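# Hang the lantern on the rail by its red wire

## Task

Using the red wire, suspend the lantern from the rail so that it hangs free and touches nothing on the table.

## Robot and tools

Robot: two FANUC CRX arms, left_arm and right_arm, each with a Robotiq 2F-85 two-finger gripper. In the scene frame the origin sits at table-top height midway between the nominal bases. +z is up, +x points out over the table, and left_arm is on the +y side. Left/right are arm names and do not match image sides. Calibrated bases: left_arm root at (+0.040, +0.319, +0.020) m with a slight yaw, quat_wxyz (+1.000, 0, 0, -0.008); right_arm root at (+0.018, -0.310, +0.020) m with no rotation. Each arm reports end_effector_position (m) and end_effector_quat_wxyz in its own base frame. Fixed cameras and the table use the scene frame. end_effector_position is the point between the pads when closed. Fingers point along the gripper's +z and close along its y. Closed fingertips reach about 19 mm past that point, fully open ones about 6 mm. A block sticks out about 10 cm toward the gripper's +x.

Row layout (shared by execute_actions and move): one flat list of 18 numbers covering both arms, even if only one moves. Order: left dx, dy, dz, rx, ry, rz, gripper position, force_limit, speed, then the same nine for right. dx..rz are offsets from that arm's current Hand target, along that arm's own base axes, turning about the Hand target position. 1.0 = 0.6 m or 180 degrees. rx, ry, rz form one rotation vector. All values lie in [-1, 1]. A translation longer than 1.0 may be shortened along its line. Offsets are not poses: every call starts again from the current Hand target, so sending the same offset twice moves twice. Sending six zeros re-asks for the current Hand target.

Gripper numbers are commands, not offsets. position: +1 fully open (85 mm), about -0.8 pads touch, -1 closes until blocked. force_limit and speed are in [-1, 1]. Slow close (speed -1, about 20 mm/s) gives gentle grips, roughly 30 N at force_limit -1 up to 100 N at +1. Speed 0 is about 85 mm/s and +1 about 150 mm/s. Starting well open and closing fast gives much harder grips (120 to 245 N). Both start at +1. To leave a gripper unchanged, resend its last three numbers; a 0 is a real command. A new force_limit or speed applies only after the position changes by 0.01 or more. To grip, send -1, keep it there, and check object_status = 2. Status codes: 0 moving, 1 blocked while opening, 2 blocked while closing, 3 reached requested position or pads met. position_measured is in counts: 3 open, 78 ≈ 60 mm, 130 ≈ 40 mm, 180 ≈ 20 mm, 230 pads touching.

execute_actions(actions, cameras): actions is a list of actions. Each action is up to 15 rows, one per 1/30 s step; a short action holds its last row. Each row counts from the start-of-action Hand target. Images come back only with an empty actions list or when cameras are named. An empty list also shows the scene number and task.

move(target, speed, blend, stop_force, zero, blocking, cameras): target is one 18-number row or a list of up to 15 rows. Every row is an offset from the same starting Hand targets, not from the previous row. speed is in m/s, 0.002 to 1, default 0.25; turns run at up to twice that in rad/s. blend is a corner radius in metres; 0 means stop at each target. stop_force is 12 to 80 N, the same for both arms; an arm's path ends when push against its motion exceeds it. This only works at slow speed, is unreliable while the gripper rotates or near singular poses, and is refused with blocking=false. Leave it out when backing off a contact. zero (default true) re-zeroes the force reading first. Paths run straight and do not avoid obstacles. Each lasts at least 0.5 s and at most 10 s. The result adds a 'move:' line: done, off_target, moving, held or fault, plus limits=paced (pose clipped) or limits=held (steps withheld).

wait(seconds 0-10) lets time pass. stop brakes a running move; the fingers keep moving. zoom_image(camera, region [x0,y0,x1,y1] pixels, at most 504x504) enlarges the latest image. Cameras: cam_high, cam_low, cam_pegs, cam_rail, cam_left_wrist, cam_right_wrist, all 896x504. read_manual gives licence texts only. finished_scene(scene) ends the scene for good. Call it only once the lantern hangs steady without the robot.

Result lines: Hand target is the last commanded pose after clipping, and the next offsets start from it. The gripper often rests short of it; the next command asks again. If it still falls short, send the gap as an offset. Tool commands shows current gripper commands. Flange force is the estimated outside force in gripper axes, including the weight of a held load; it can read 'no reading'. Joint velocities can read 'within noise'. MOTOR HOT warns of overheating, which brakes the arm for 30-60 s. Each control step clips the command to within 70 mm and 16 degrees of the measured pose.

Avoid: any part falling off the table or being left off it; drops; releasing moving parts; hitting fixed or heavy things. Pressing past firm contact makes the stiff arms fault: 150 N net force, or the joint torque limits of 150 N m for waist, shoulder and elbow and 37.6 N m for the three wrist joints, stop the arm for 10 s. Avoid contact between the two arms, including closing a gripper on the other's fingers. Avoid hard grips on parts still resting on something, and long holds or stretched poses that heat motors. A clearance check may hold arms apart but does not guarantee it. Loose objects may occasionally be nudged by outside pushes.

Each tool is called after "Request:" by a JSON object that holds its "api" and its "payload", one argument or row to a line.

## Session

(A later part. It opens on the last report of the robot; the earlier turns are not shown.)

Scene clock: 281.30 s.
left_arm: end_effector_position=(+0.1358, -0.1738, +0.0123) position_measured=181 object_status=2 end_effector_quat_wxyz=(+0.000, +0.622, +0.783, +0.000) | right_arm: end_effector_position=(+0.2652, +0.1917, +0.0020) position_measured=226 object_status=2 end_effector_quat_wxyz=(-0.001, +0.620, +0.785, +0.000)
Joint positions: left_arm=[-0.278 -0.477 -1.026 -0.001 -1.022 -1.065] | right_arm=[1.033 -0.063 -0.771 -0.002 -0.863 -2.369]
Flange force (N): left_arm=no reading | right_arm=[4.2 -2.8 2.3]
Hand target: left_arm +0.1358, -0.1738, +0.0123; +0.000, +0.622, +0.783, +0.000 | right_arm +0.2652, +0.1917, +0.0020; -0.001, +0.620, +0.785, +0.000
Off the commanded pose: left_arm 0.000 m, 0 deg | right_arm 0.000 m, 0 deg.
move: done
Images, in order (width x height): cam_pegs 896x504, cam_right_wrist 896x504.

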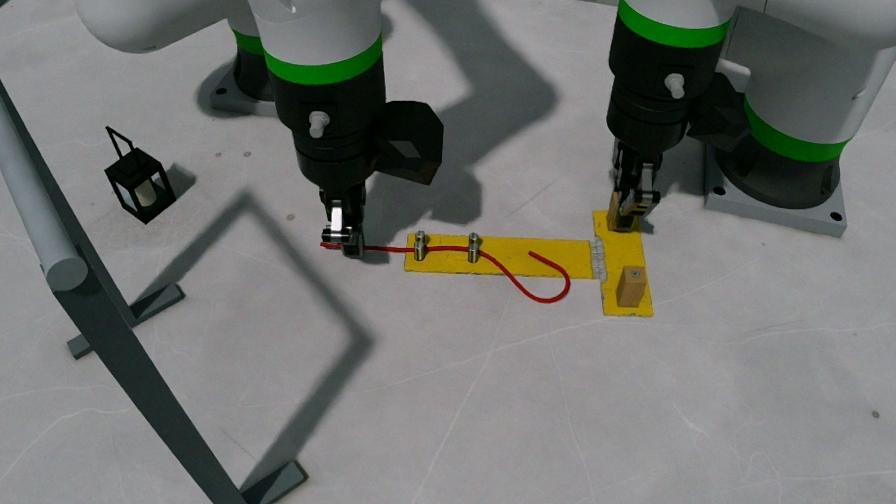

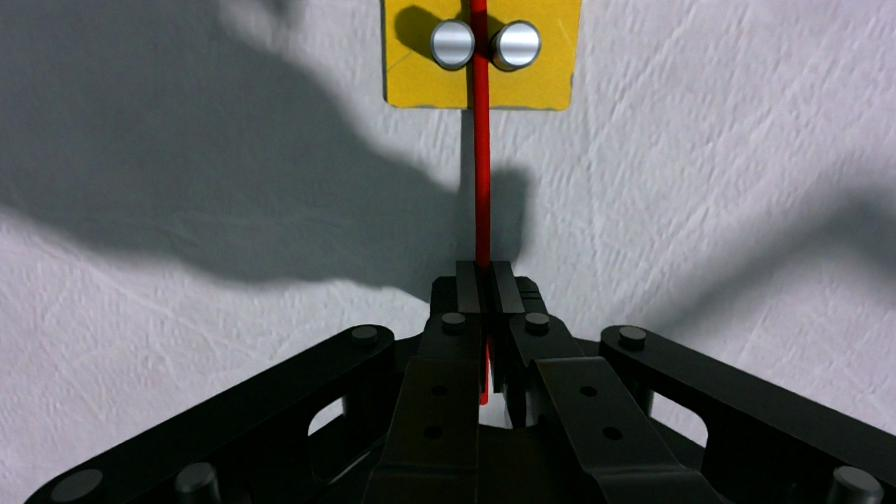

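Request:
{"api": "move", "payload": {
  "target": [
    [0,0,0,0,0,0,-1,-0.6,-1,0.0543,0.0287,0,0,0,0.1667,-1,0.2,-1],
    [0,0,0,0,0,0,-1,-0.6,-1,0.0827,0.074,0,0,0,0.3333,-1,0.2,-1],
    [0,0,0,0,0,0,-1,-0.6,-1,0.0842,0.1193,0.002,0,0,0.5,-1,0.2,-1]
  ],
  "speed": 0.08,
  "blend": [0.01,0.01,0]
}}

Request:
{"api": "move", "payload": {
  "target": [
    [0,0,0,0,0,0,-1,-0.6,-1,-0.0172,0.033,0.004,0,0,0.1667,-1,0.2,-1],
    [0,0,0,0,0,0,-1,-0.6,-1,-0.0417,0.0484,0.008,0,0,0.333,-1,0.2,-1],
    [0,0,0,0,0,0,-1,-0.6,-1,-0.0625,0.0492,0.013,0,0,0.5,-1,0.2,-1],
    [0,0,0,0,0,0,-1,-0.6,-1,-0.0727,0.0447,0.013,0,0,0.639,-1,0.2,-1]
  ],
  "speed": 0.08,
  "blend": [0.005,0.005,0.005,0],
  "cameras": ["cam_right_wrist","cam_pegs"]
}}

Request:
{"api": "zoom_image", "payload": {
  "camera": "cam_pegs",
  "region": [340, 180, 680, 330]
}}

Scene clock: 294.30 s.
left_arm: end_effector_position=(+0.1358, -0.1738, +0.0123) position_measured=181 object_status=2 end_effector_quat_wxyz=(+0.000, +0.622, +0.783, +0.000) | right_arm: end_effector_position=(+0.3158, +0.2633, +0.0032) position_measured=226 object_status=2 end_effector_quat_wxyz=(+0.000, -0.117, +0.993, -0.001)
Joint positions: left_arm=[-0.278 -0.477 -1.026 -0.001 -1.022 -1.065] | right_arm=[1.017 0.147 -0.547 0 -0.878 -0.783]
Flange force (N): left_arm=no reading | right_arm=[2.7 -5.3 6.1]
Hand target: left_arm +0.1358, -0.1738, +0.0123; +0.000, +0.622, +0.783, +0.000 | right_arm +0.3157, +0.2633, +0.0032; +0.000, -0.117, +0.993, -0.001
Off the commanded pose: left_arm 0.000 m, 0 deg | right_arm 0.000 m, 0 deg.
move: done

Scene clock: 297.87 s.
left_arm: end_effector_position=(+0.1358, -0.1738, +0.0123) position_measured=181 object_status=2 end_effector_quat_wxyz=(+0.000, +0.622, +0.783, +0.000) | right_arm: end_effector_position=(+0.3057, +0.2825, +0.0055) position_measured=226 object_status=2 end_effector_quat_wxyz=(+0.000, -0.362, +0.932, -0.001)
Joint positions: left_arm=[-0.278 -0.477 -1.026 -0.001 -1.022 -1.065] | right_arm=[1.064 0.154 -0.532 0.001 -0.886 -0.324]
Flange force (N): left_arm=no reading | right_arm=[3.7 -4.8 7.9]
Hand target: left_arm +0.1358, -0.1738, +0.0123; +0.000, +0.622, +0.783, +0.000 | right_arm +0.3057, +0.2825, +0.0055; +0.000, -0.362, +0.932, -0.001 (not the last commanded pose)
Off the commanded pose: left_arm 0.000 m, 0 deg | right_arm 0.035 m, 86 deg.
move: held (right_arm; a check stopped the path); path passed 0 of 4 targets; limits=held
pose unreachable (right arm): on one or more control steps of this call, first in action 0 (counted from 0), this arm could not follow its commanded pose, so it was not sent that pose on those steps. It may still have moved: this result reports where it is.
cause: moving toward the commanded pose would bring a part of the arm too close to another arm (a part of this arm just beyond joint 4 (forearm roll) and a part of the left arm just beyond its joint 5 (wrist pitch), along the way the arms are being sent, or toward where that arm still pushes).
Images, in order (width x height): cam_pegs 896x504, cam_right_wrist 896x504.

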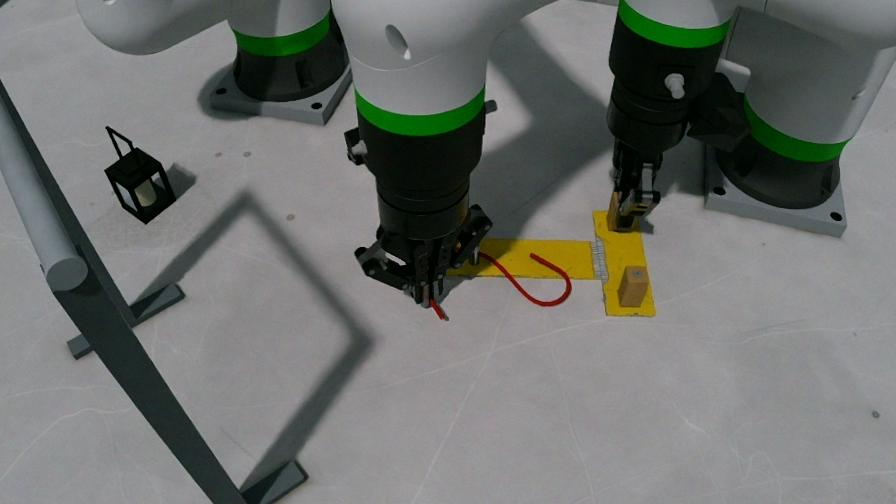

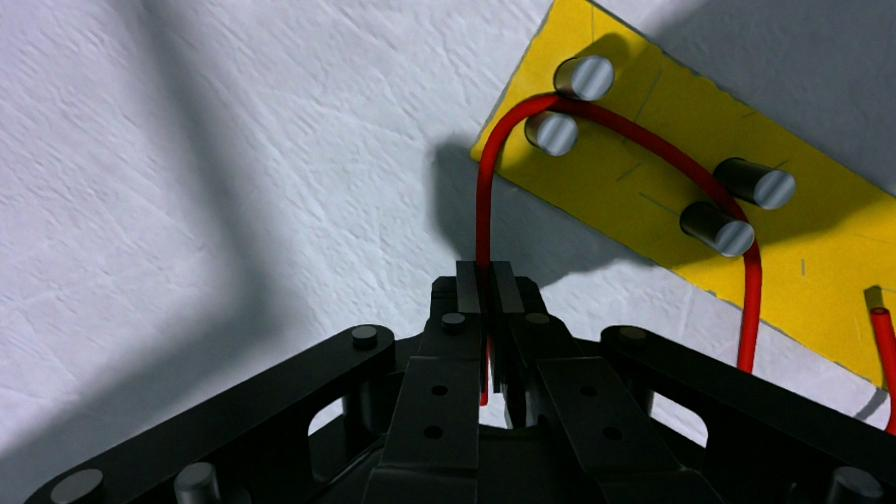

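Scaled by 1.482.

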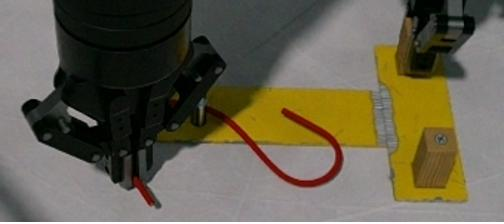

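Request:
{"api": "move", "payload": {
  "target": [
    [0,0,0,0,0,0,-0.2,-0.6,-1,0,0,0,0,0,0,-1,0.2,-1],
    [0,0,0,-0.108,-0.025,0,-0.2,-0.6,-1,0,0,0,0,0,0,-1,0.2,-1],
    [0,0,0,-0.108,-0.025,0,-1,-0.6,-1,0,0,0,0,0,0,-1,0.2,-1]
  ],
  "speed": 0.15,
  "cameras": ["cam_left_wrist","cam_pegs"]
}}

Scene clock: 304.40 s.
left_arm: end_effector_position=(+0.1366, -0.1743, +0.0132) position_measured=177 object_status=0 end_effector_quat_wxyz=(+0.050, +0.624, +0.775, -0.087) | right_arm: end_effector_position=(+0.3058, +0.2825, +0.0055) position_measured=226 object_status=2 end_effector_quat_wxyz=(+0.000, -0.362, +0.932, -0.001)
Joint positions: left_arm=[0.103 -0.668 -1.184 0.217 -1.117 -1.562] | right_arm=[1.064 0.154 -0.532 0.001 -0.886 -0.324]
Flange force (N): left_arm=no reading | right_arm=[1.1 0.4 5.8]
Hand target: left_arm +0.1358, -0.1738, +0.0123; +0.135, +0.613, +0.771, -0.108 | right_arm +0.3057, +0.2825, +0.0055; +0.000, -0.362, +0.932, -0.001
Off the commanded pose: left_arm 0.001 m, 10 deg | right_arm 0.000 m, 0 deg.
joint sent to its limit (left arm) — joint 3 (elbow), lower limit, where the elbow is as bent as it goes. The joint targets are off in orientation, not in position.
move: off_target (left_arm); target 3's new numbers were sent with left_arm's hand 0.001 m and 10 deg from that target
Images, in order (width x height): cam_pegs 896x504, cam_left_wrist 896x504.

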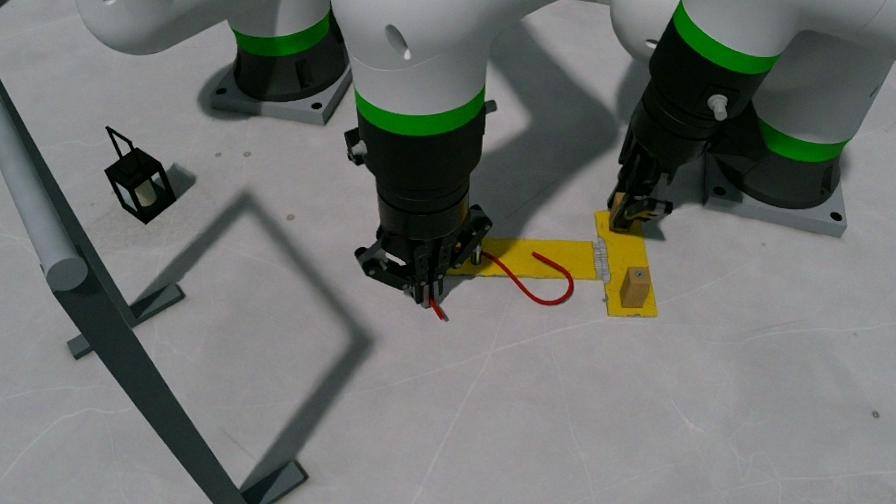

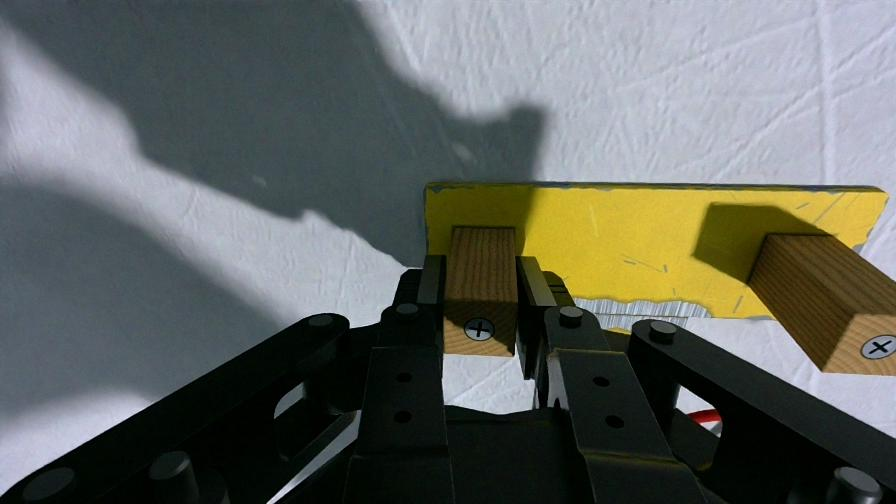

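Request:
{"api": "move", "payload": {
  "target": [
    [0.0013,-0.0008,0.0015,0.054,0.0125,0,-1,-0.6,-1,0,0,0,0,0,0,-1,0.2,-1]
  ],
  "speed": 0.15
}}

Request:
{"api": "move", "payload": {
  "target": [
    [0,0,0,0,0,0,-1,-0.6,-1,-0.0245,0.0154,0.003,0,0,0.166,-1,0.2,-1],
    [0,0,0,0,0,0,-1,-0.6,-1,-0.0453,0.0162,0.007,0,0,0.333,-1,0.2,-1],
    [0,0,0,0,0,0,-1,-0.6,-1,-0.0555,0.0117,0.008,0,0,0.475,-1,0.2,-1]
  ],
  "speed": 0.08,
  "blend": [0.005,0.005,0],
  "cameras": ["cam_right_wrist","cam_pegs"]
}}

Request:
{"api": "zoom_image", "payload": {
  "camera": "cam_pegs",
  "region": [340, 180, 680, 330]
}}

Scene clock: 306.40 s.
left_arm: end_effector_position=(+0.1370, -0.1747, +0.0137) position_measured=181 object_status=2 end_effector_quat_wxyz=(+0.062, +0.621, +0.780, -0.052) | right_arm: end_effector_position=(+0.3058, +0.2825, +0.0055) position_measured=226 object_status=2 end_effector_quat_wxyz=(+0.000, -0.362, +0.932, -0.001)
Joint positions: left_arm=[0.02 -0.722 -1.184 0.18 -1.087 -1.447] | right_arm=[1.064 0.154 -0.532 0.001 -0.886 -0.324]
Flange force (N): left_arm=no reading | right_arm=[1.3 0.6 5.0]
Hand target: left_arm +0.1366, -0.1742, +0.0132; +0.068, +0.620, +0.780, -0.054 | right_arm +0.3057, +0.2825, +0.0055; +0.000, -0.362, +0.932, -0.001
Off the commanded pose: left_arm 0.001 m, 1 deg | right_arm 0.000 m, 0 deg.
joint sent to its limit (left arm) — joint 3 (elbow), lower limit, where the elbow is as bent as it goes. The joint targets still meet the commanded pose.
move: done

Scene clock: 316.03 s.
left_arm: end_effector_position=(+0.1370, -0.1747, +0.0137) position_measured=181 object_status=2 end_effector_quat_wxyz=(+0.062, +0.621, +0.780, -0.052) | right_arm: end_effector_position=(+0.2724, +0.2895, +0.0103) position_measured=226 object_status=2 end_effector_quat_wxyz=(+0.000, +0.899, -0.439, +0.001)
Joint positions: left_arm=[0.02 -0.722 -1.184 0.18 -1.087 -1.447] | right_arm=[1.15 0.1 -0.58 0.002 -0.89 1.082]
Flange force (N): left_arm=no reading | right_arm=[-4.0 -0.8 5.8]
Hand target: left_arm +0.1366, -0.1742, +0.0132; +0.068, +0.620, +0.780, -0.054 | right_arm +0.2724, +0.2895, +0.0103; +0.000, +0.899, -0.439, +0.001
Off the commanded pose: left_arm 0.001 m, 1 deg | right_arm 0.000 m, 0 deg.
joint sent to its limit (left arm) — joint 3 (elbow), lower limit, where the elbow is as bent as it goes. The joint targets still meet the commanded pose.
move: done
Images, in order (width x height): cam_pegs 896x504, cam_right_wrist 896x504.

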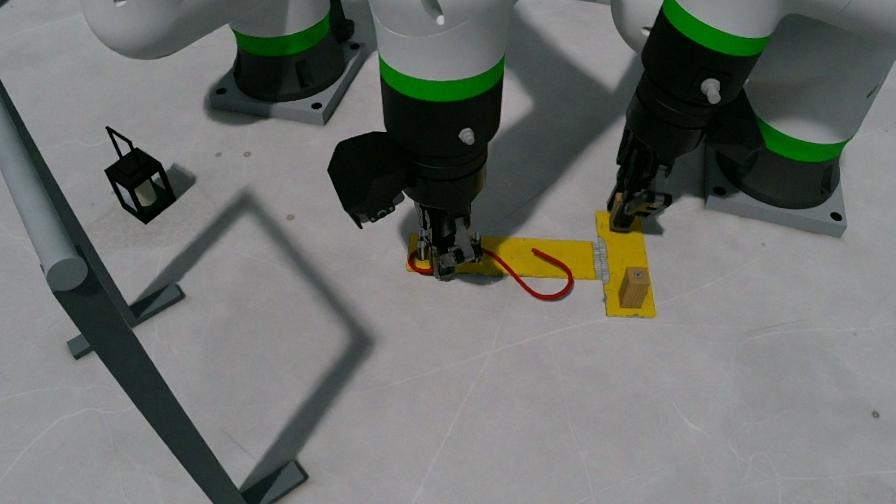

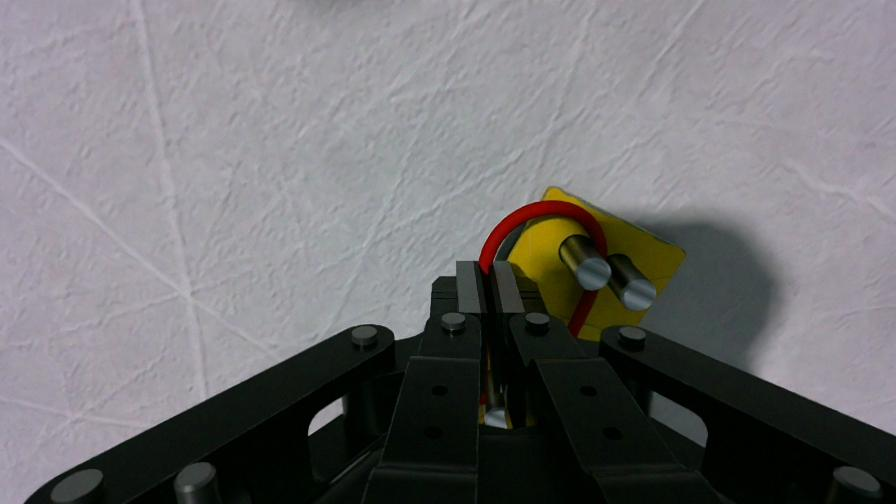

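Scaled by 1.482.

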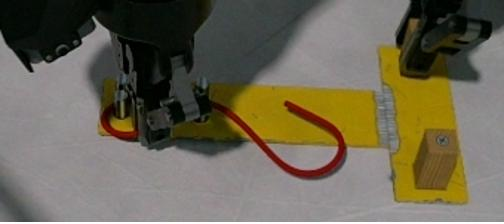

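Request:
{"api": "move", "payload": {
  "target": [
    [0,0,0,0,0,0,-1,-0.6,-1,0,0,0,0,0,0,-0.68,0.2,-1],
    [0,0,0,0,0,0,-1,-0.6,-1,0,0,0.05,0,0,0,-0.65,0.2,-1],
    [0,0,0,0,0,0,-1,-0.6,-1,-0.02,-0.04,0.2,0,0,0,-0.65,0.2,-1]
  ],
  "speed": [0.1,0.06,0.15],
  "cameras": ["cam_right_wrist","cam_pegs"]
}}

Request:
{"api": "zoom_image", "payload": {
  "camera": "cam_pegs",
  "region": [340, 180, 680, 330]
}}

Scene clock: 319.80 s.
left_arm: end_effector_position=(+0.1370, -0.1747, +0.0137) position_measured=181 object_status=2 end_effector_quat_wxyz=(+0.062, +0.621, +0.780, -0.052) | right_arm: end_effector_position=(+0.2604, +0.2655, +0.1303) position_measured=211 object_status=3 end_effector_quat_wxyz=(+0.000, +0.899, -0.439, +0.001)
Joint positions: left_arm=[0.02 -0.722 -1.184 0.18 -1.087 -1.447] | right_arm=[1.153 -0.135 -0.489 0.001 -1.217 1.079]
Flange force (N): left_arm=no reading | right_arm=[-1.1 2.7 3.3]
Hand target: left_arm +0.1366, -0.1742, +0.0132; +0.068, +0.620, +0.780, -0.054 | right_arm +0.2604, +0.2655, +0.1303; +0.000, +0.899, -0.439, +0.001
Off the commanded pose: left_arm 0.001 m, 1 deg | right_arm 0.000 m, 0 deg.
joint sent to its limit (left arm) — joint 3 (elbow), lower limit, where the elbow is as bent as it goes. The joint targets still meet the commanded pose.
move: done
Images, in order (width x height): cam_pegs 896x504, cam_right_wrist 896x504.

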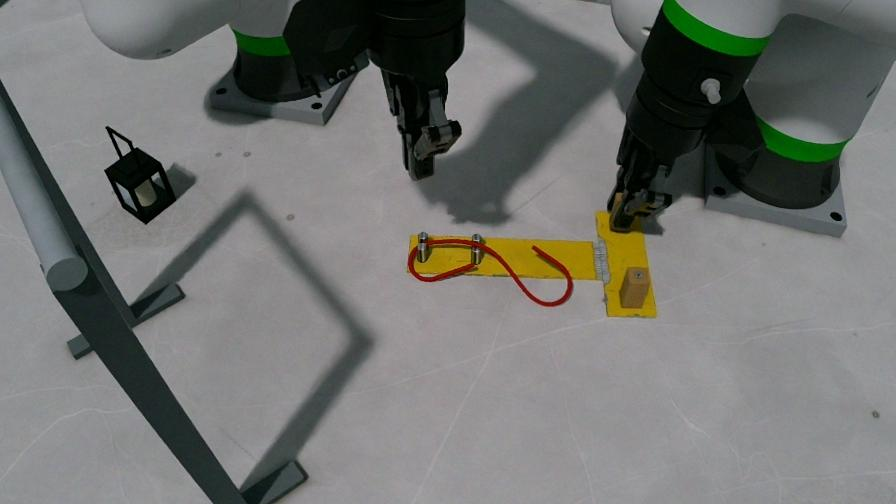

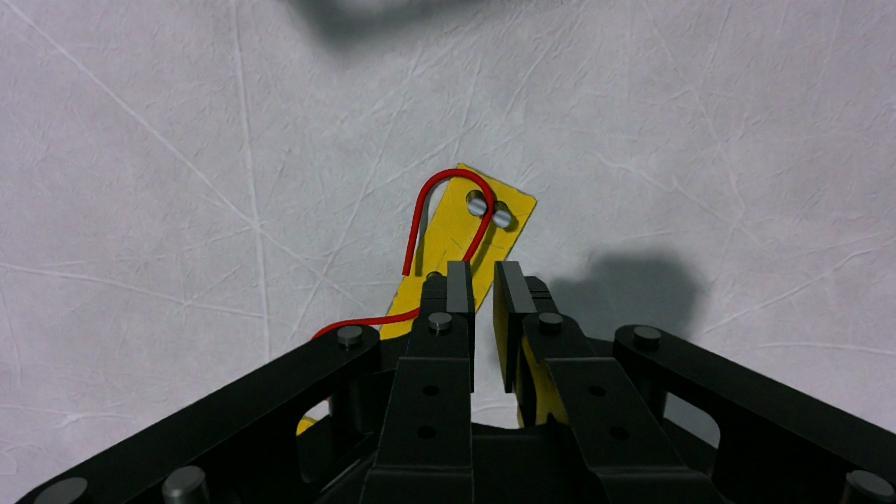

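Scaled by 1.482.

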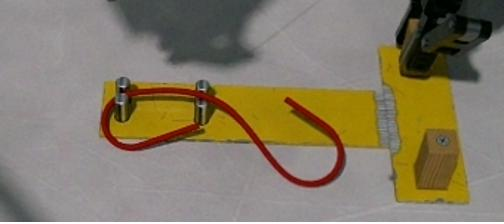

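Request:
{"api": "move", "payload": {
  "target": [
    [0,0,0,0,0,0,-1,-0.6,-1,-0.03,-0.15,0.2,0,0,0,-0.5,0.2,-1],
    [0,0,0,0,0,0,-1,-0.6,-1,-0.05,-0.309,0.33,0.0807,-0.5118,-0.251,-0.5,0.2,-1]
  ],
  "speed": [0.25,0.4],
  "blend": [0.03,0],
  "cameras": ["cam_pegs","cam_right_wrist"]
}}

Scene clock: 328.60 s.
left_arm: end_effector_position=(+0.1370, -0.1747, +0.0137) position_measured=181 object_status=2 end_effector_quat_wxyz=(+0.062, +0.621, +0.780, -0.052) | right_arm: end_effector_position=(+0.2394, +0.1251, +0.2969) position_measured=192 object_status=3 end_effector_quat_wxyz=(-0.218, +0.706, -0.583, +0.338)
Joint positions: left_arm=[0.02 -0.722 -1.184 0.18 -1.087 -1.447] | right_arm=[2.253 -0.898 -0.921 0.641 -2.108 -0.315]
Flange force (N): no reading
Hand target: left_arm +0.1366, -0.1742, +0.0132; +0.068, +0.620, +0.780, -0.054 | right_arm +0.2394, +0.1251, +0.2969; -0.218, +0.706, -0.583, +0.338 (not the last commanded pose)
Off the commanded pose: left_arm 0.001 m, 1 deg | right_arm 0.056 m, 50 deg.
led back after a hold (right arm): the arm was led back toward your command in small steps, so it may still be short of it.
joint sent to its limit (left arm) — joint 3 (elbow), lower limit, where the elbow is as bent as it goes. The joint targets still meet the commanded pose.
move: held (right_arm; a check stopped the path); path passed 1 of 2 targets; limits=held
pose unreachable (right arm): on one or more control steps of this call, first in action 0 (counted from 0), this arm could not follow its commanded pose, so it was not sent that pose on those steps. It may still have moved: this result reports where it is.
cause: moving toward the commanded pose would bring two parts of the arm too close to each other (its gripper and another part of the arm, with joints 3 (elbow) to 6 (wrist roll) between them, 21 mm apart when it was first held).
Images, in order (width x height): cam_pegs 896x504, cam_right_wrist 896x504.

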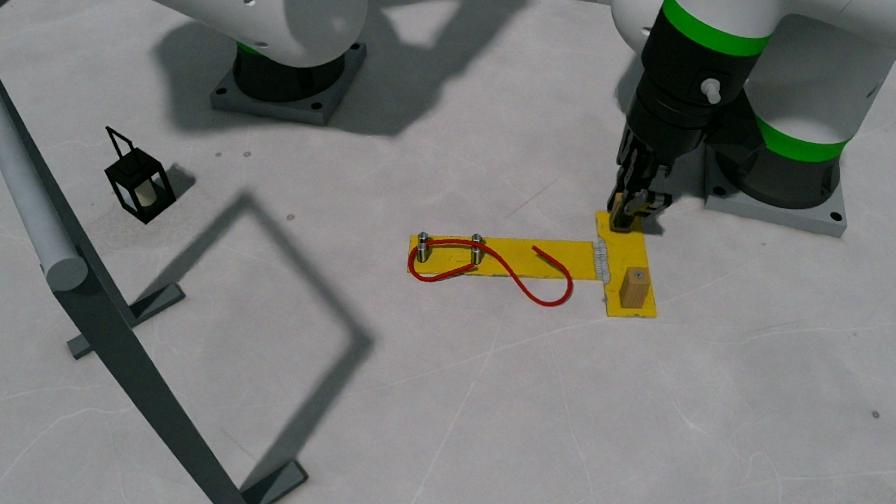

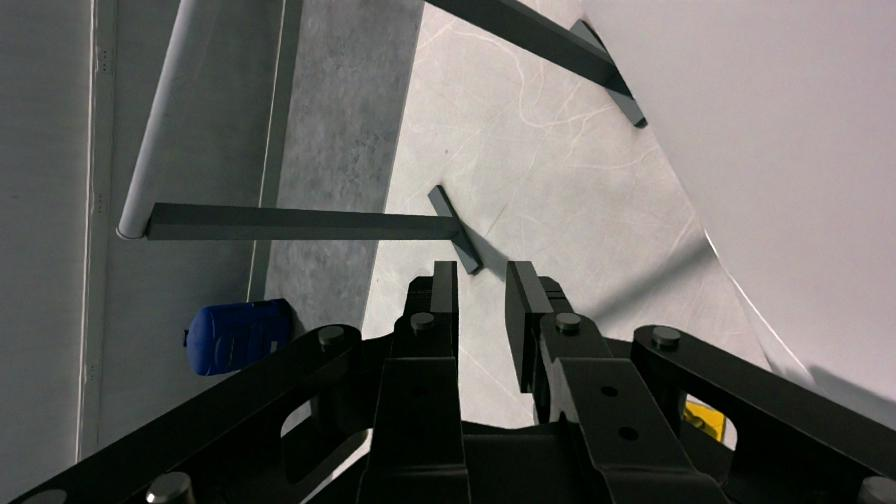

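Request:
{"api": "move", "payload": {
  "target": [
    [0,0,0,0,0,0,-1,-0.6,-1,0.301,0.125,0.005,0,0,0,-0.5,0.2,-1],
    [0,0,0,0,0,0,-1,-0.6,-1,0.301,0.125,0.005,0.0368,-0.2508,-0.1062,-0.5,0.2,-1]
  ],
  "speed": [0.2,0.4],
  "cameras": ["cam_high"]
}}

Scene clock: 334.30 s.
left_arm: end_effector_position=(+0.1370, -0.1747, +0.0137) position_measured=181 object_status=2 end_effector_quat_wxyz=(+0.062, +0.621, +0.780, -0.052) | right_arm: end_effector_position=(+0.4200, +0.2001, +0.2999) position_measured=192 object_status=3 end_effector_quat_wxyz=(+0.406, -0.406, +0.579, -0.579)
Joint positions: left_arm=[0.02 -0.722 -1.184 0.18 -1.087 -1.447] | right_arm=[1.159 -0.017 -1.027 1.625 -1.537 -1.01]
Flange force (N): left_arm=no reading | right_arm=[1.5 2.4 -4.6]
Hand target: left_arm +0.1366, -0.1742, +0.0132; +0.068, +0.620, +0.780, -0.054 | right_arm +0.4200, +0.2001, +0.2999; +0.406, -0.406, +0.579, -0.579
Off the commanded pose: left_arm 0.001 m, 1 deg | right_arm 0.000 m, 0 deg.
joint sent to its limit (left arm) — joint 3 (elbow), lower limit, where the elbow is as bent as it goes. The joint targets still meet the commanded pose.
move: done
Images, in order (width x height): cam_high 896x504.

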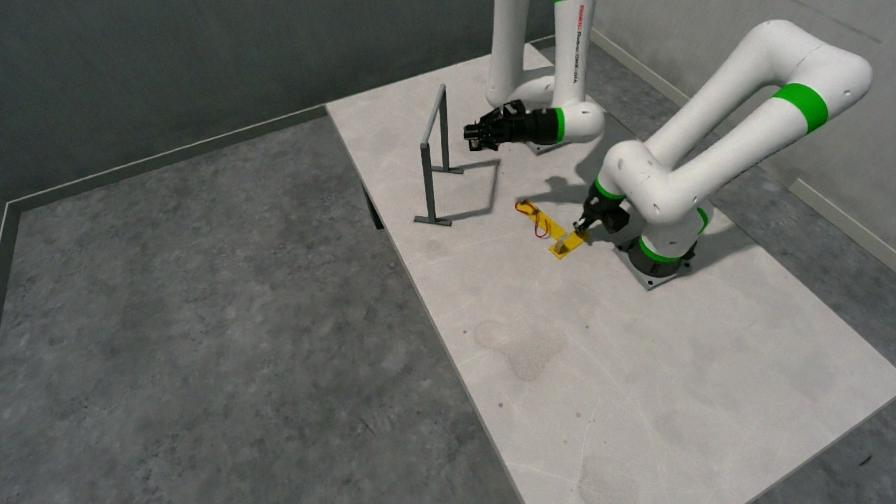

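Request:
{"api": "move", "payload": {
  "target": [
    [0,0,0,0,0,0,0.0,-0.6,-1,0,0,0,0,0,0,-0.5,0.2,-1],
    [-0.01,0.03,0.15,0,0,0,0.0,-0.6,-1,0,0,0,0,0,0,-0.5,0.2,-1],
    [0.147,-0.207,0.18,0.0505,0.0103,0,-0.5,0.2,-1,0,0,0,0,0,0,-0.5,0.2,-1]
  ],
  "speed": [0.1,0.15,0.25],
  "cameras": ["cam_left_wrist","cam_pegs"]
}}

Scene clock: 338.03 s.
left_arm: end_effector_position=(+0.1351, -0.1686, +0.0480) position_measured=128 object_status=3 end_effector_quat_wxyz=(+0.063, +0.620, +0.780, -0.052) | right_arm: end_effector_position=(+0.4200, +0.2001, +0.2999) position_measured=192 object_status=3 end_effector_quat_wxyz=(+0.406, -0.406, +0.579, -0.579)
Joint positions: left_arm=[0.075 -0.828 -1.128 0.17 -1.253 -1.47] | right_arm=[1.159 -0.017 -1.027 1.625 -1.537 -1.01]
Flange force (N): left_arm=no reading | right_arm=[1.3 2.3 -4.2]
Hand target: left_arm +0.1351, -0.1686, +0.0479; +0.063, +0.620, +0.780, -0.052 (not the last commanded pose) | right_arm +0.4200, +0.2001, +0.2999; +0.406, -0.406, +0.579, -0.579
Tool commands: left_gripper/position=+0.0 left_gripper/force_limit=-0.6 left_gripper/speed=-1.0 right_gripper/position=-0.5 right_gripper/force_limit=+0.2 right_gripper/speed=-1.0
Off the commanded pose: left_arm 0.174 m, 9 deg | right_arm 0.000 m, 0 deg.
move: held (left_arm; a check stopped the path); path passed 1 of 3 targets; target 3's new numbers were not sent; limits=held
pose unreachable (left arm): on one or more control steps of this call, first in action 0 (counted from 0), this arm could not follow its commanded pose, so it was not sent that pose on those steps. It may still have moved: this result reports where it is.
cause: moving toward the commanded pose would bring two parts of the arm too close to each other (its gripper and another part of the arm, with joints 3 (elbow) to 6 (wrist roll) between them, 12 mm apart when it was first held).
Images, in order (width x height): cam_pegs 896x504, cam_left_wrist 896x504.

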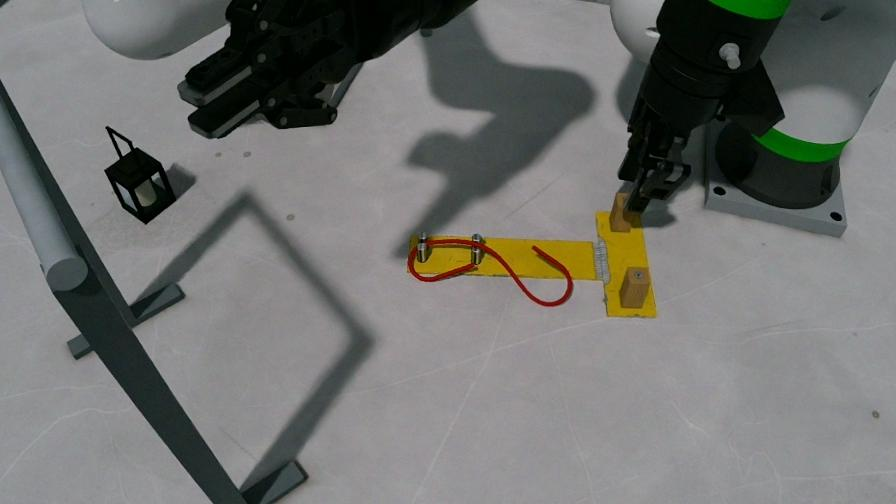

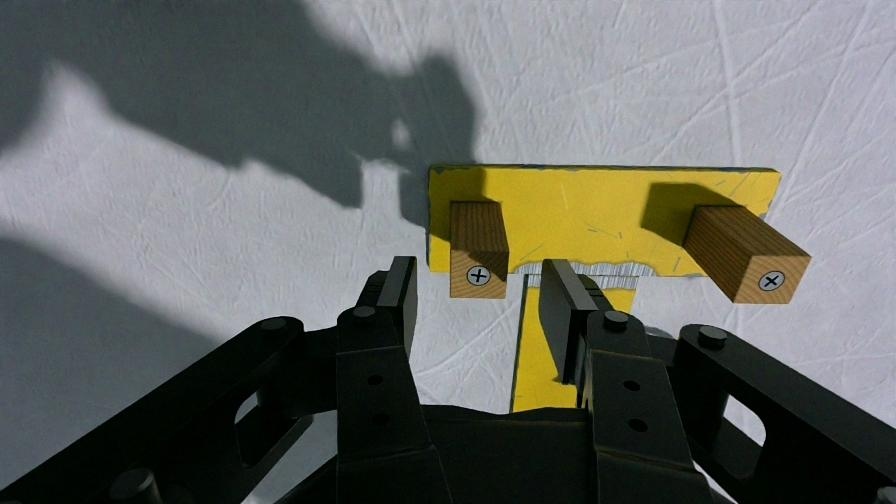

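Request:
{"api": "move", "payload": {
  "target": [
    [0.06,-0.13,0.005,0.0505,0.0103,0,0.0,-0.6,-1,0,0,0,0,0,0,-0.5,0.2,-1],
    [0.147,-0.207,0.11,0.0505,0.0103,0,-0.5,0.2,-1,0,0,0,0,0,0,-0.5,0.2,-1]
  ],
  "speed": [0.15,0.25],
  "cameras": ["cam_left_wrist","cam_pegs"]
}}

Scene clock: 339.97 s.
left_arm: end_effector_position=(+0.1594, -0.2251, +0.0512) position_measured=128 object_status=3 end_effector_quat_wxyz=(+0.043, +0.624, +0.779, -0.039) | right_arm: end_effector_position=(+0.4200, +0.2001, +0.2999) position_measured=192 object_status=3 end_effector_quat_wxyz=(+0.406, -0.406, +0.579, -0.579)
Joint positions: left_arm=[-0.33 -0.449 -0.95 0.121 -1.018 -1.082] | right_arm=[1.159 -0.017 -1.027 1.625 -1.537 -1.01]
Flange force (N): left_arm=[-7.6 -1.6 2.5] | right_arm=[1.4 2.5 -4.3]
Hand target: left_arm +0.1594, -0.2251, +0.0512; +0.043, +0.624, +0.779, -0.039 (not the last commanded pose) | right_arm +0.4200, +0.2001, +0.2999; +0.406, -0.406, +0.579, -0.579
Tool commands: left_gripper/position=+0.0 left_gripper/force_limit=-0.6 left_gripper/speed=-1.0 right_gripper/position=-0.5 right_gripper/force_limit=+0.2 right_gripper/speed=-1.0
Off the commanded pose: left_arm 0.112 m, 7 deg | right_arm 0.000 m, 0 deg.
led back after a hold (left arm): the arm was led back toward your command in small steps, so it may still be short of it.
move: held (left_arm; a check stopped the path); path passed 1 of 2 targets; target 2's new numbers were not sent; limits=held
pose unreachable (left arm): on one or more control steps of this call, first in action 0 (counted from 0), this arm could not follow its commanded pose, so it was not sent that pose on those steps. It may still have moved: this result reports where it is.
cause: moving toward the commanded pose would bring a part of the arm too close to another arm (a part of this arm just beyond joint 5 (wrist pitch) and a part of the right arm just beyond its joint 5 (wrist pitch), 29 mm apart when this arm was first held).
Images, in order (width x height): cam_pegs 896x504, cam_left_wrist 896x504.

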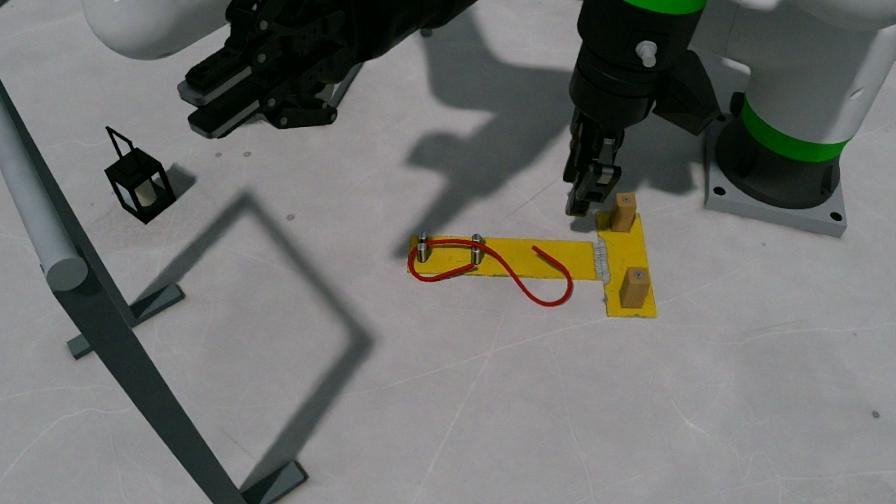

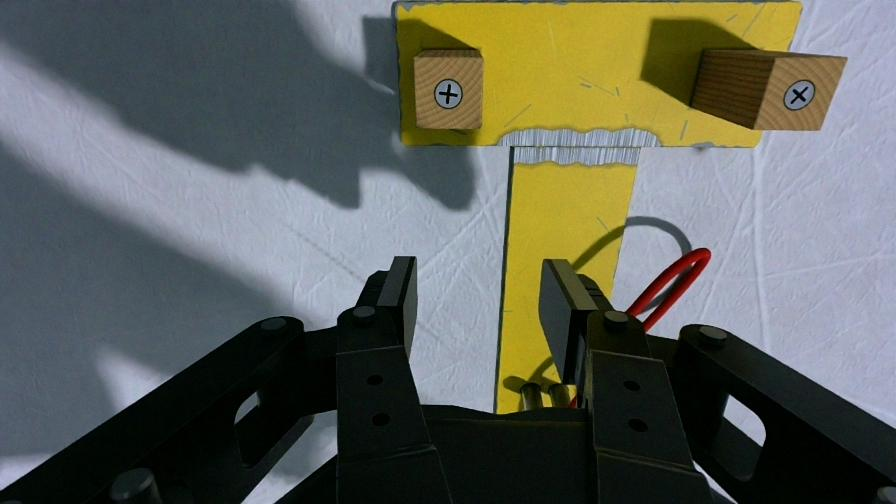

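Request:
{"api": "move", "payload": {
  "target": [
    [0,0,0,0,0,0,0.0,-0.6,-1,-0.1,-0.167,0.1,0,0,0,-0.5,0.2,-1]
  ],
  "speed": 0.25
}}

Request:
{"api": "move", "payload": {
  "target": [
    [0.01,0.0,0.11,0.035,0.0073,0,0.0,-0.6,-1,0,0,0,0,0,0,-0.5,0.2,-1],
    [0.11,-0.124,0.12,0.035,0.0073,0,-0.5,0.2,-1,0,0,0,0,0,0,-0.5,0.2,-1]
  ],
  "speed": 0.2,
  "cameras": ["cam_left_wrist","cam_pegs"]
}}

Scene clock: 342.47 s.
left_arm: end_effector_position=(+0.1594, -0.2251, +0.0512) position_measured=128 object_status=3 end_effector_quat_wxyz=(+0.043, +0.624, +0.779, -0.039) | right_arm: end_effector_position=(+0.3603, +0.1008, +0.3606) position_measured=192 object_status=3 end_effector_quat_wxyz=(+0.396, -0.403, +0.588, -0.578)
Joint positions: left_arm=[-0.33 -0.449 -0.95 0.121 -1.018 -1.082] | right_arm=[1.306 -0.468 -1.184 1.488 -1.638 -0.719]
Flange force (N): left_arm=[-5.8 -2.6 1.8] | right_arm=no reading
Hand target: left_arm +0.1594, -0.2251, +0.0512; +0.043, +0.624, +0.779, -0.039 | right_arm +0.3600, +0.0999, +0.3599; +0.406, -0.406, +0.579, -0.579
Off the commanded pose: left_arm 0.000 m, 0 deg | right_arm 0.001 m, 2 deg.
joint sent to its limit (right arm) — joint 3 (elbow), lower limit, where the elbow is as bent as it goes. The joint targets still meet the commanded pose.
move: done

Scene clock: 345.53 s.
left_arm: end_effector_position=(+0.2254, -0.2995, +0.1232) position_measured=192 object_status=0 end_effector_quat_wxyz=(+0.000, +0.625, +0.780, -0.004) | right_arm: end_effector_position=(+0.3603, +0.1008, +0.3606) position_measured=192 object_status=3 end_effector_quat_wxyz=(+0.396, -0.403, +0.588, -0.578)
Joint positions: left_arm=[-0.565 -0.121 -0.496 0.008 -1.197 -0.789] | right_arm=[1.306 -0.468 -1.184 1.488 -1.638 -0.719]
Flange force (N): left_arm=[-0.2 -4.0 -0.2] | right_arm=no reading
Hand target: left_arm +0.2254, -0.2995, +0.1232; +0.000, +0.625, +0.780, -0.004 | right_arm +0.3600, +0.0999, +0.3599; +0.406, -0.406, +0.579, -0.579
Off the commanded pose: left_arm 0.000 m, 0 deg | right_arm 0.001 m, 2 deg.
joint sent to its limit (right arm) — joint 3 (elbow), lower limit, where the elbow is as bent as it goes. The joint targets still meet the commanded pose.
move: done
Images, in order (width x height): cam_pegs 896x504, cam_left_wrist 896x504.

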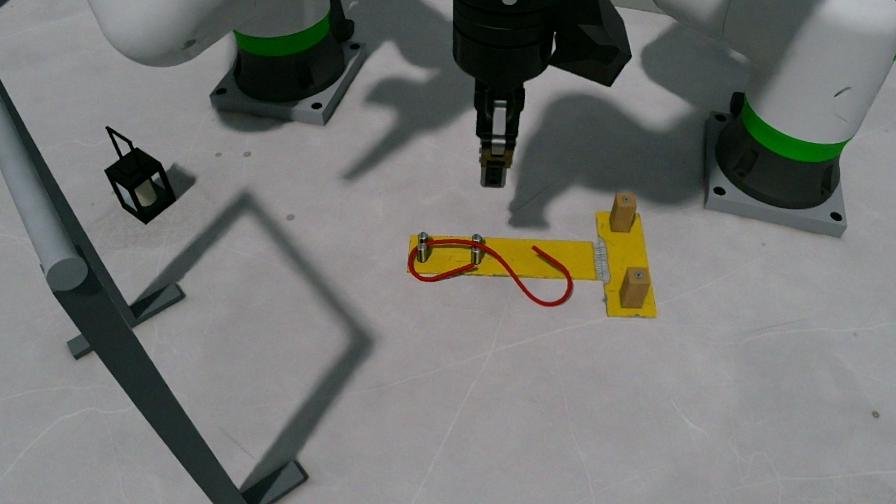

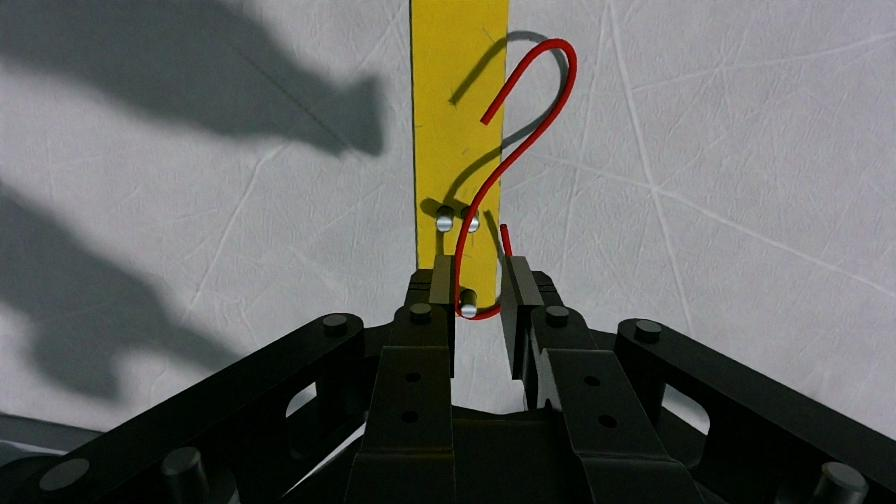

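Request:
{"api": "execute_actions", "payload": {
  "actions": []
}}

Scene clock: 349.40 s.
left_arm: end_effector_position=(+0.2254, -0.2995, +0.1232) position_measured=192 object_status=3 end_effector_quat_wxyz=(+0.000, +0.625, +0.780, -0.004) | right_arm: end_effector_position=(+0.3603, +0.1008, +0.3606) position_measured=192 object_status=3 end_effector_quat_wxyz=(+0.396, -0.403, +0.588, -0.578)
Joint positions: left_arm=[-0.565 -0.121 -0.496 0.008 -1.197 -0.789] | right_arm=[1.306 -0.468 -1.184 1.488 -1.638 -0.719]
Joint velocities: within noise
Flange force (N): left_arm=[-0.1 -3.8 -0.5] | right_arm=no reading
Hand target: left_arm +0.2254, -0.2995, +0.1232; +0.000, +0.625, +0.780, -0.004 | right_arm +0.3600, +0.0999, +0.3599; +0.406, -0.406, +0.579, -0.579
Tool commands: left_gripper/position=-0.5 left_gripper/force_limit=+0.2 left_gripper/speed=-1.0 right_gripper/position=-0.5 right_gripper/force_limit=+0.2 right_gripper/speed=-1.0
Off the commanded pose: left_arm 0.000 m, 0 deg | right_arm 0.001 m, 2 deg.

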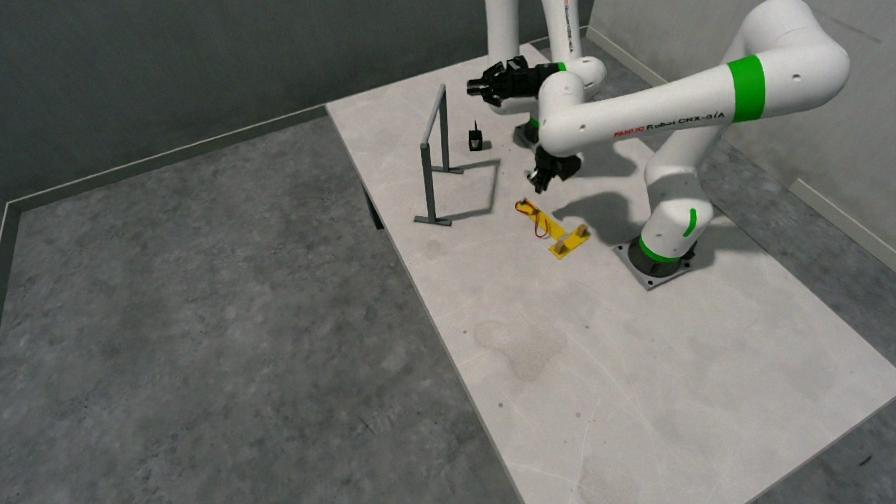

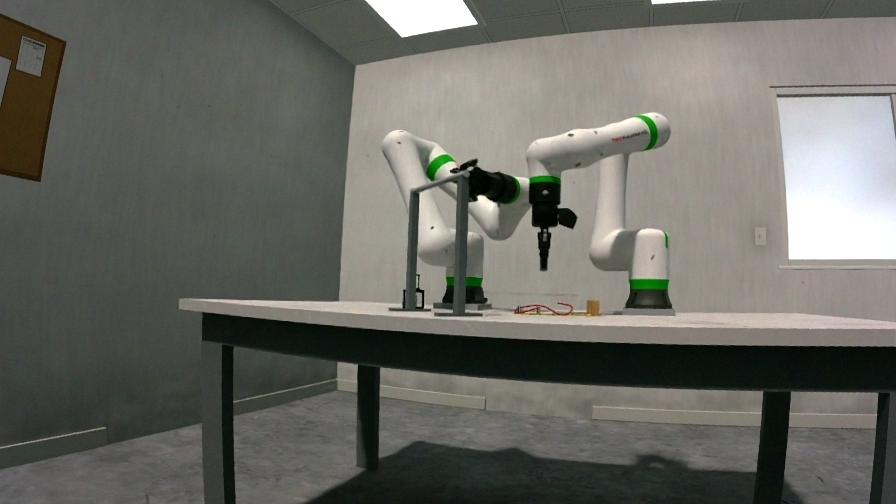

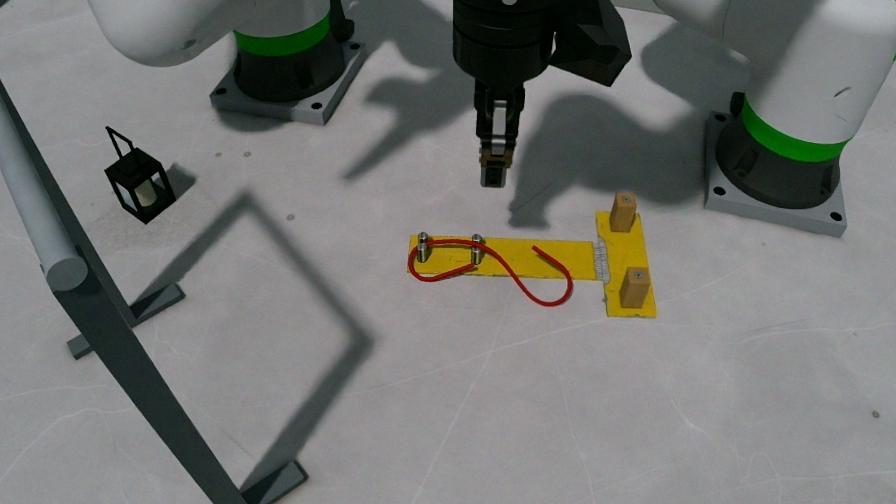

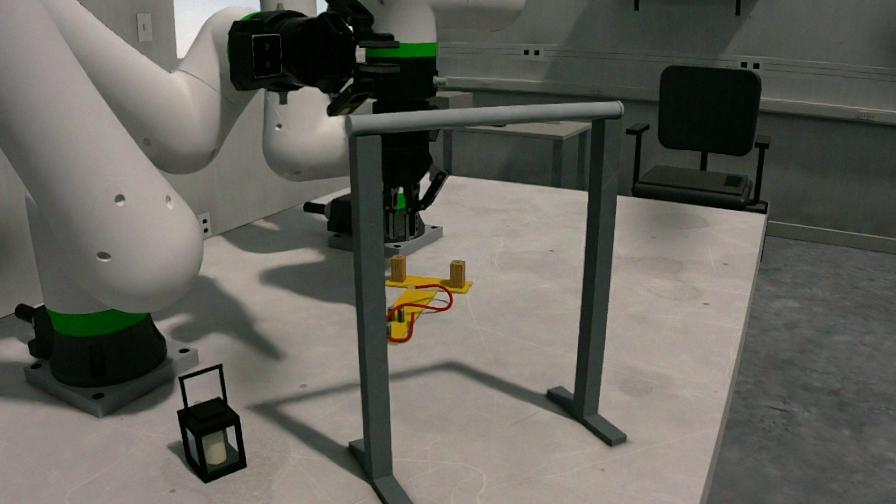

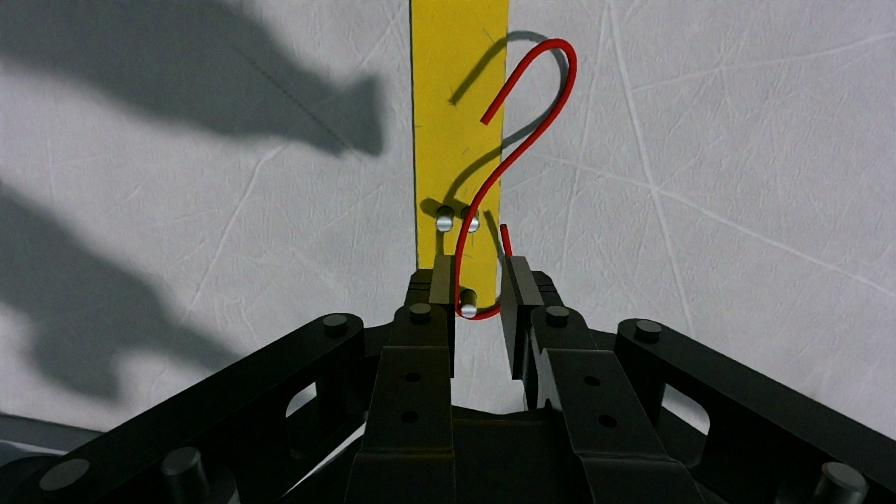

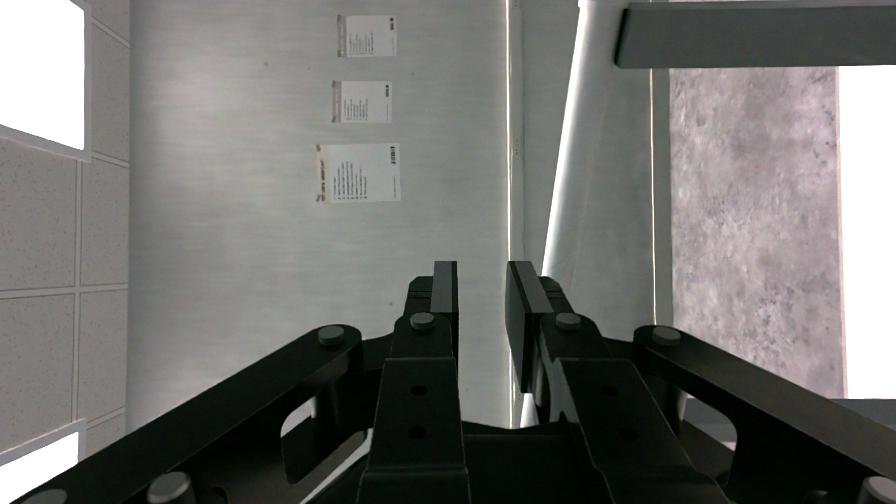

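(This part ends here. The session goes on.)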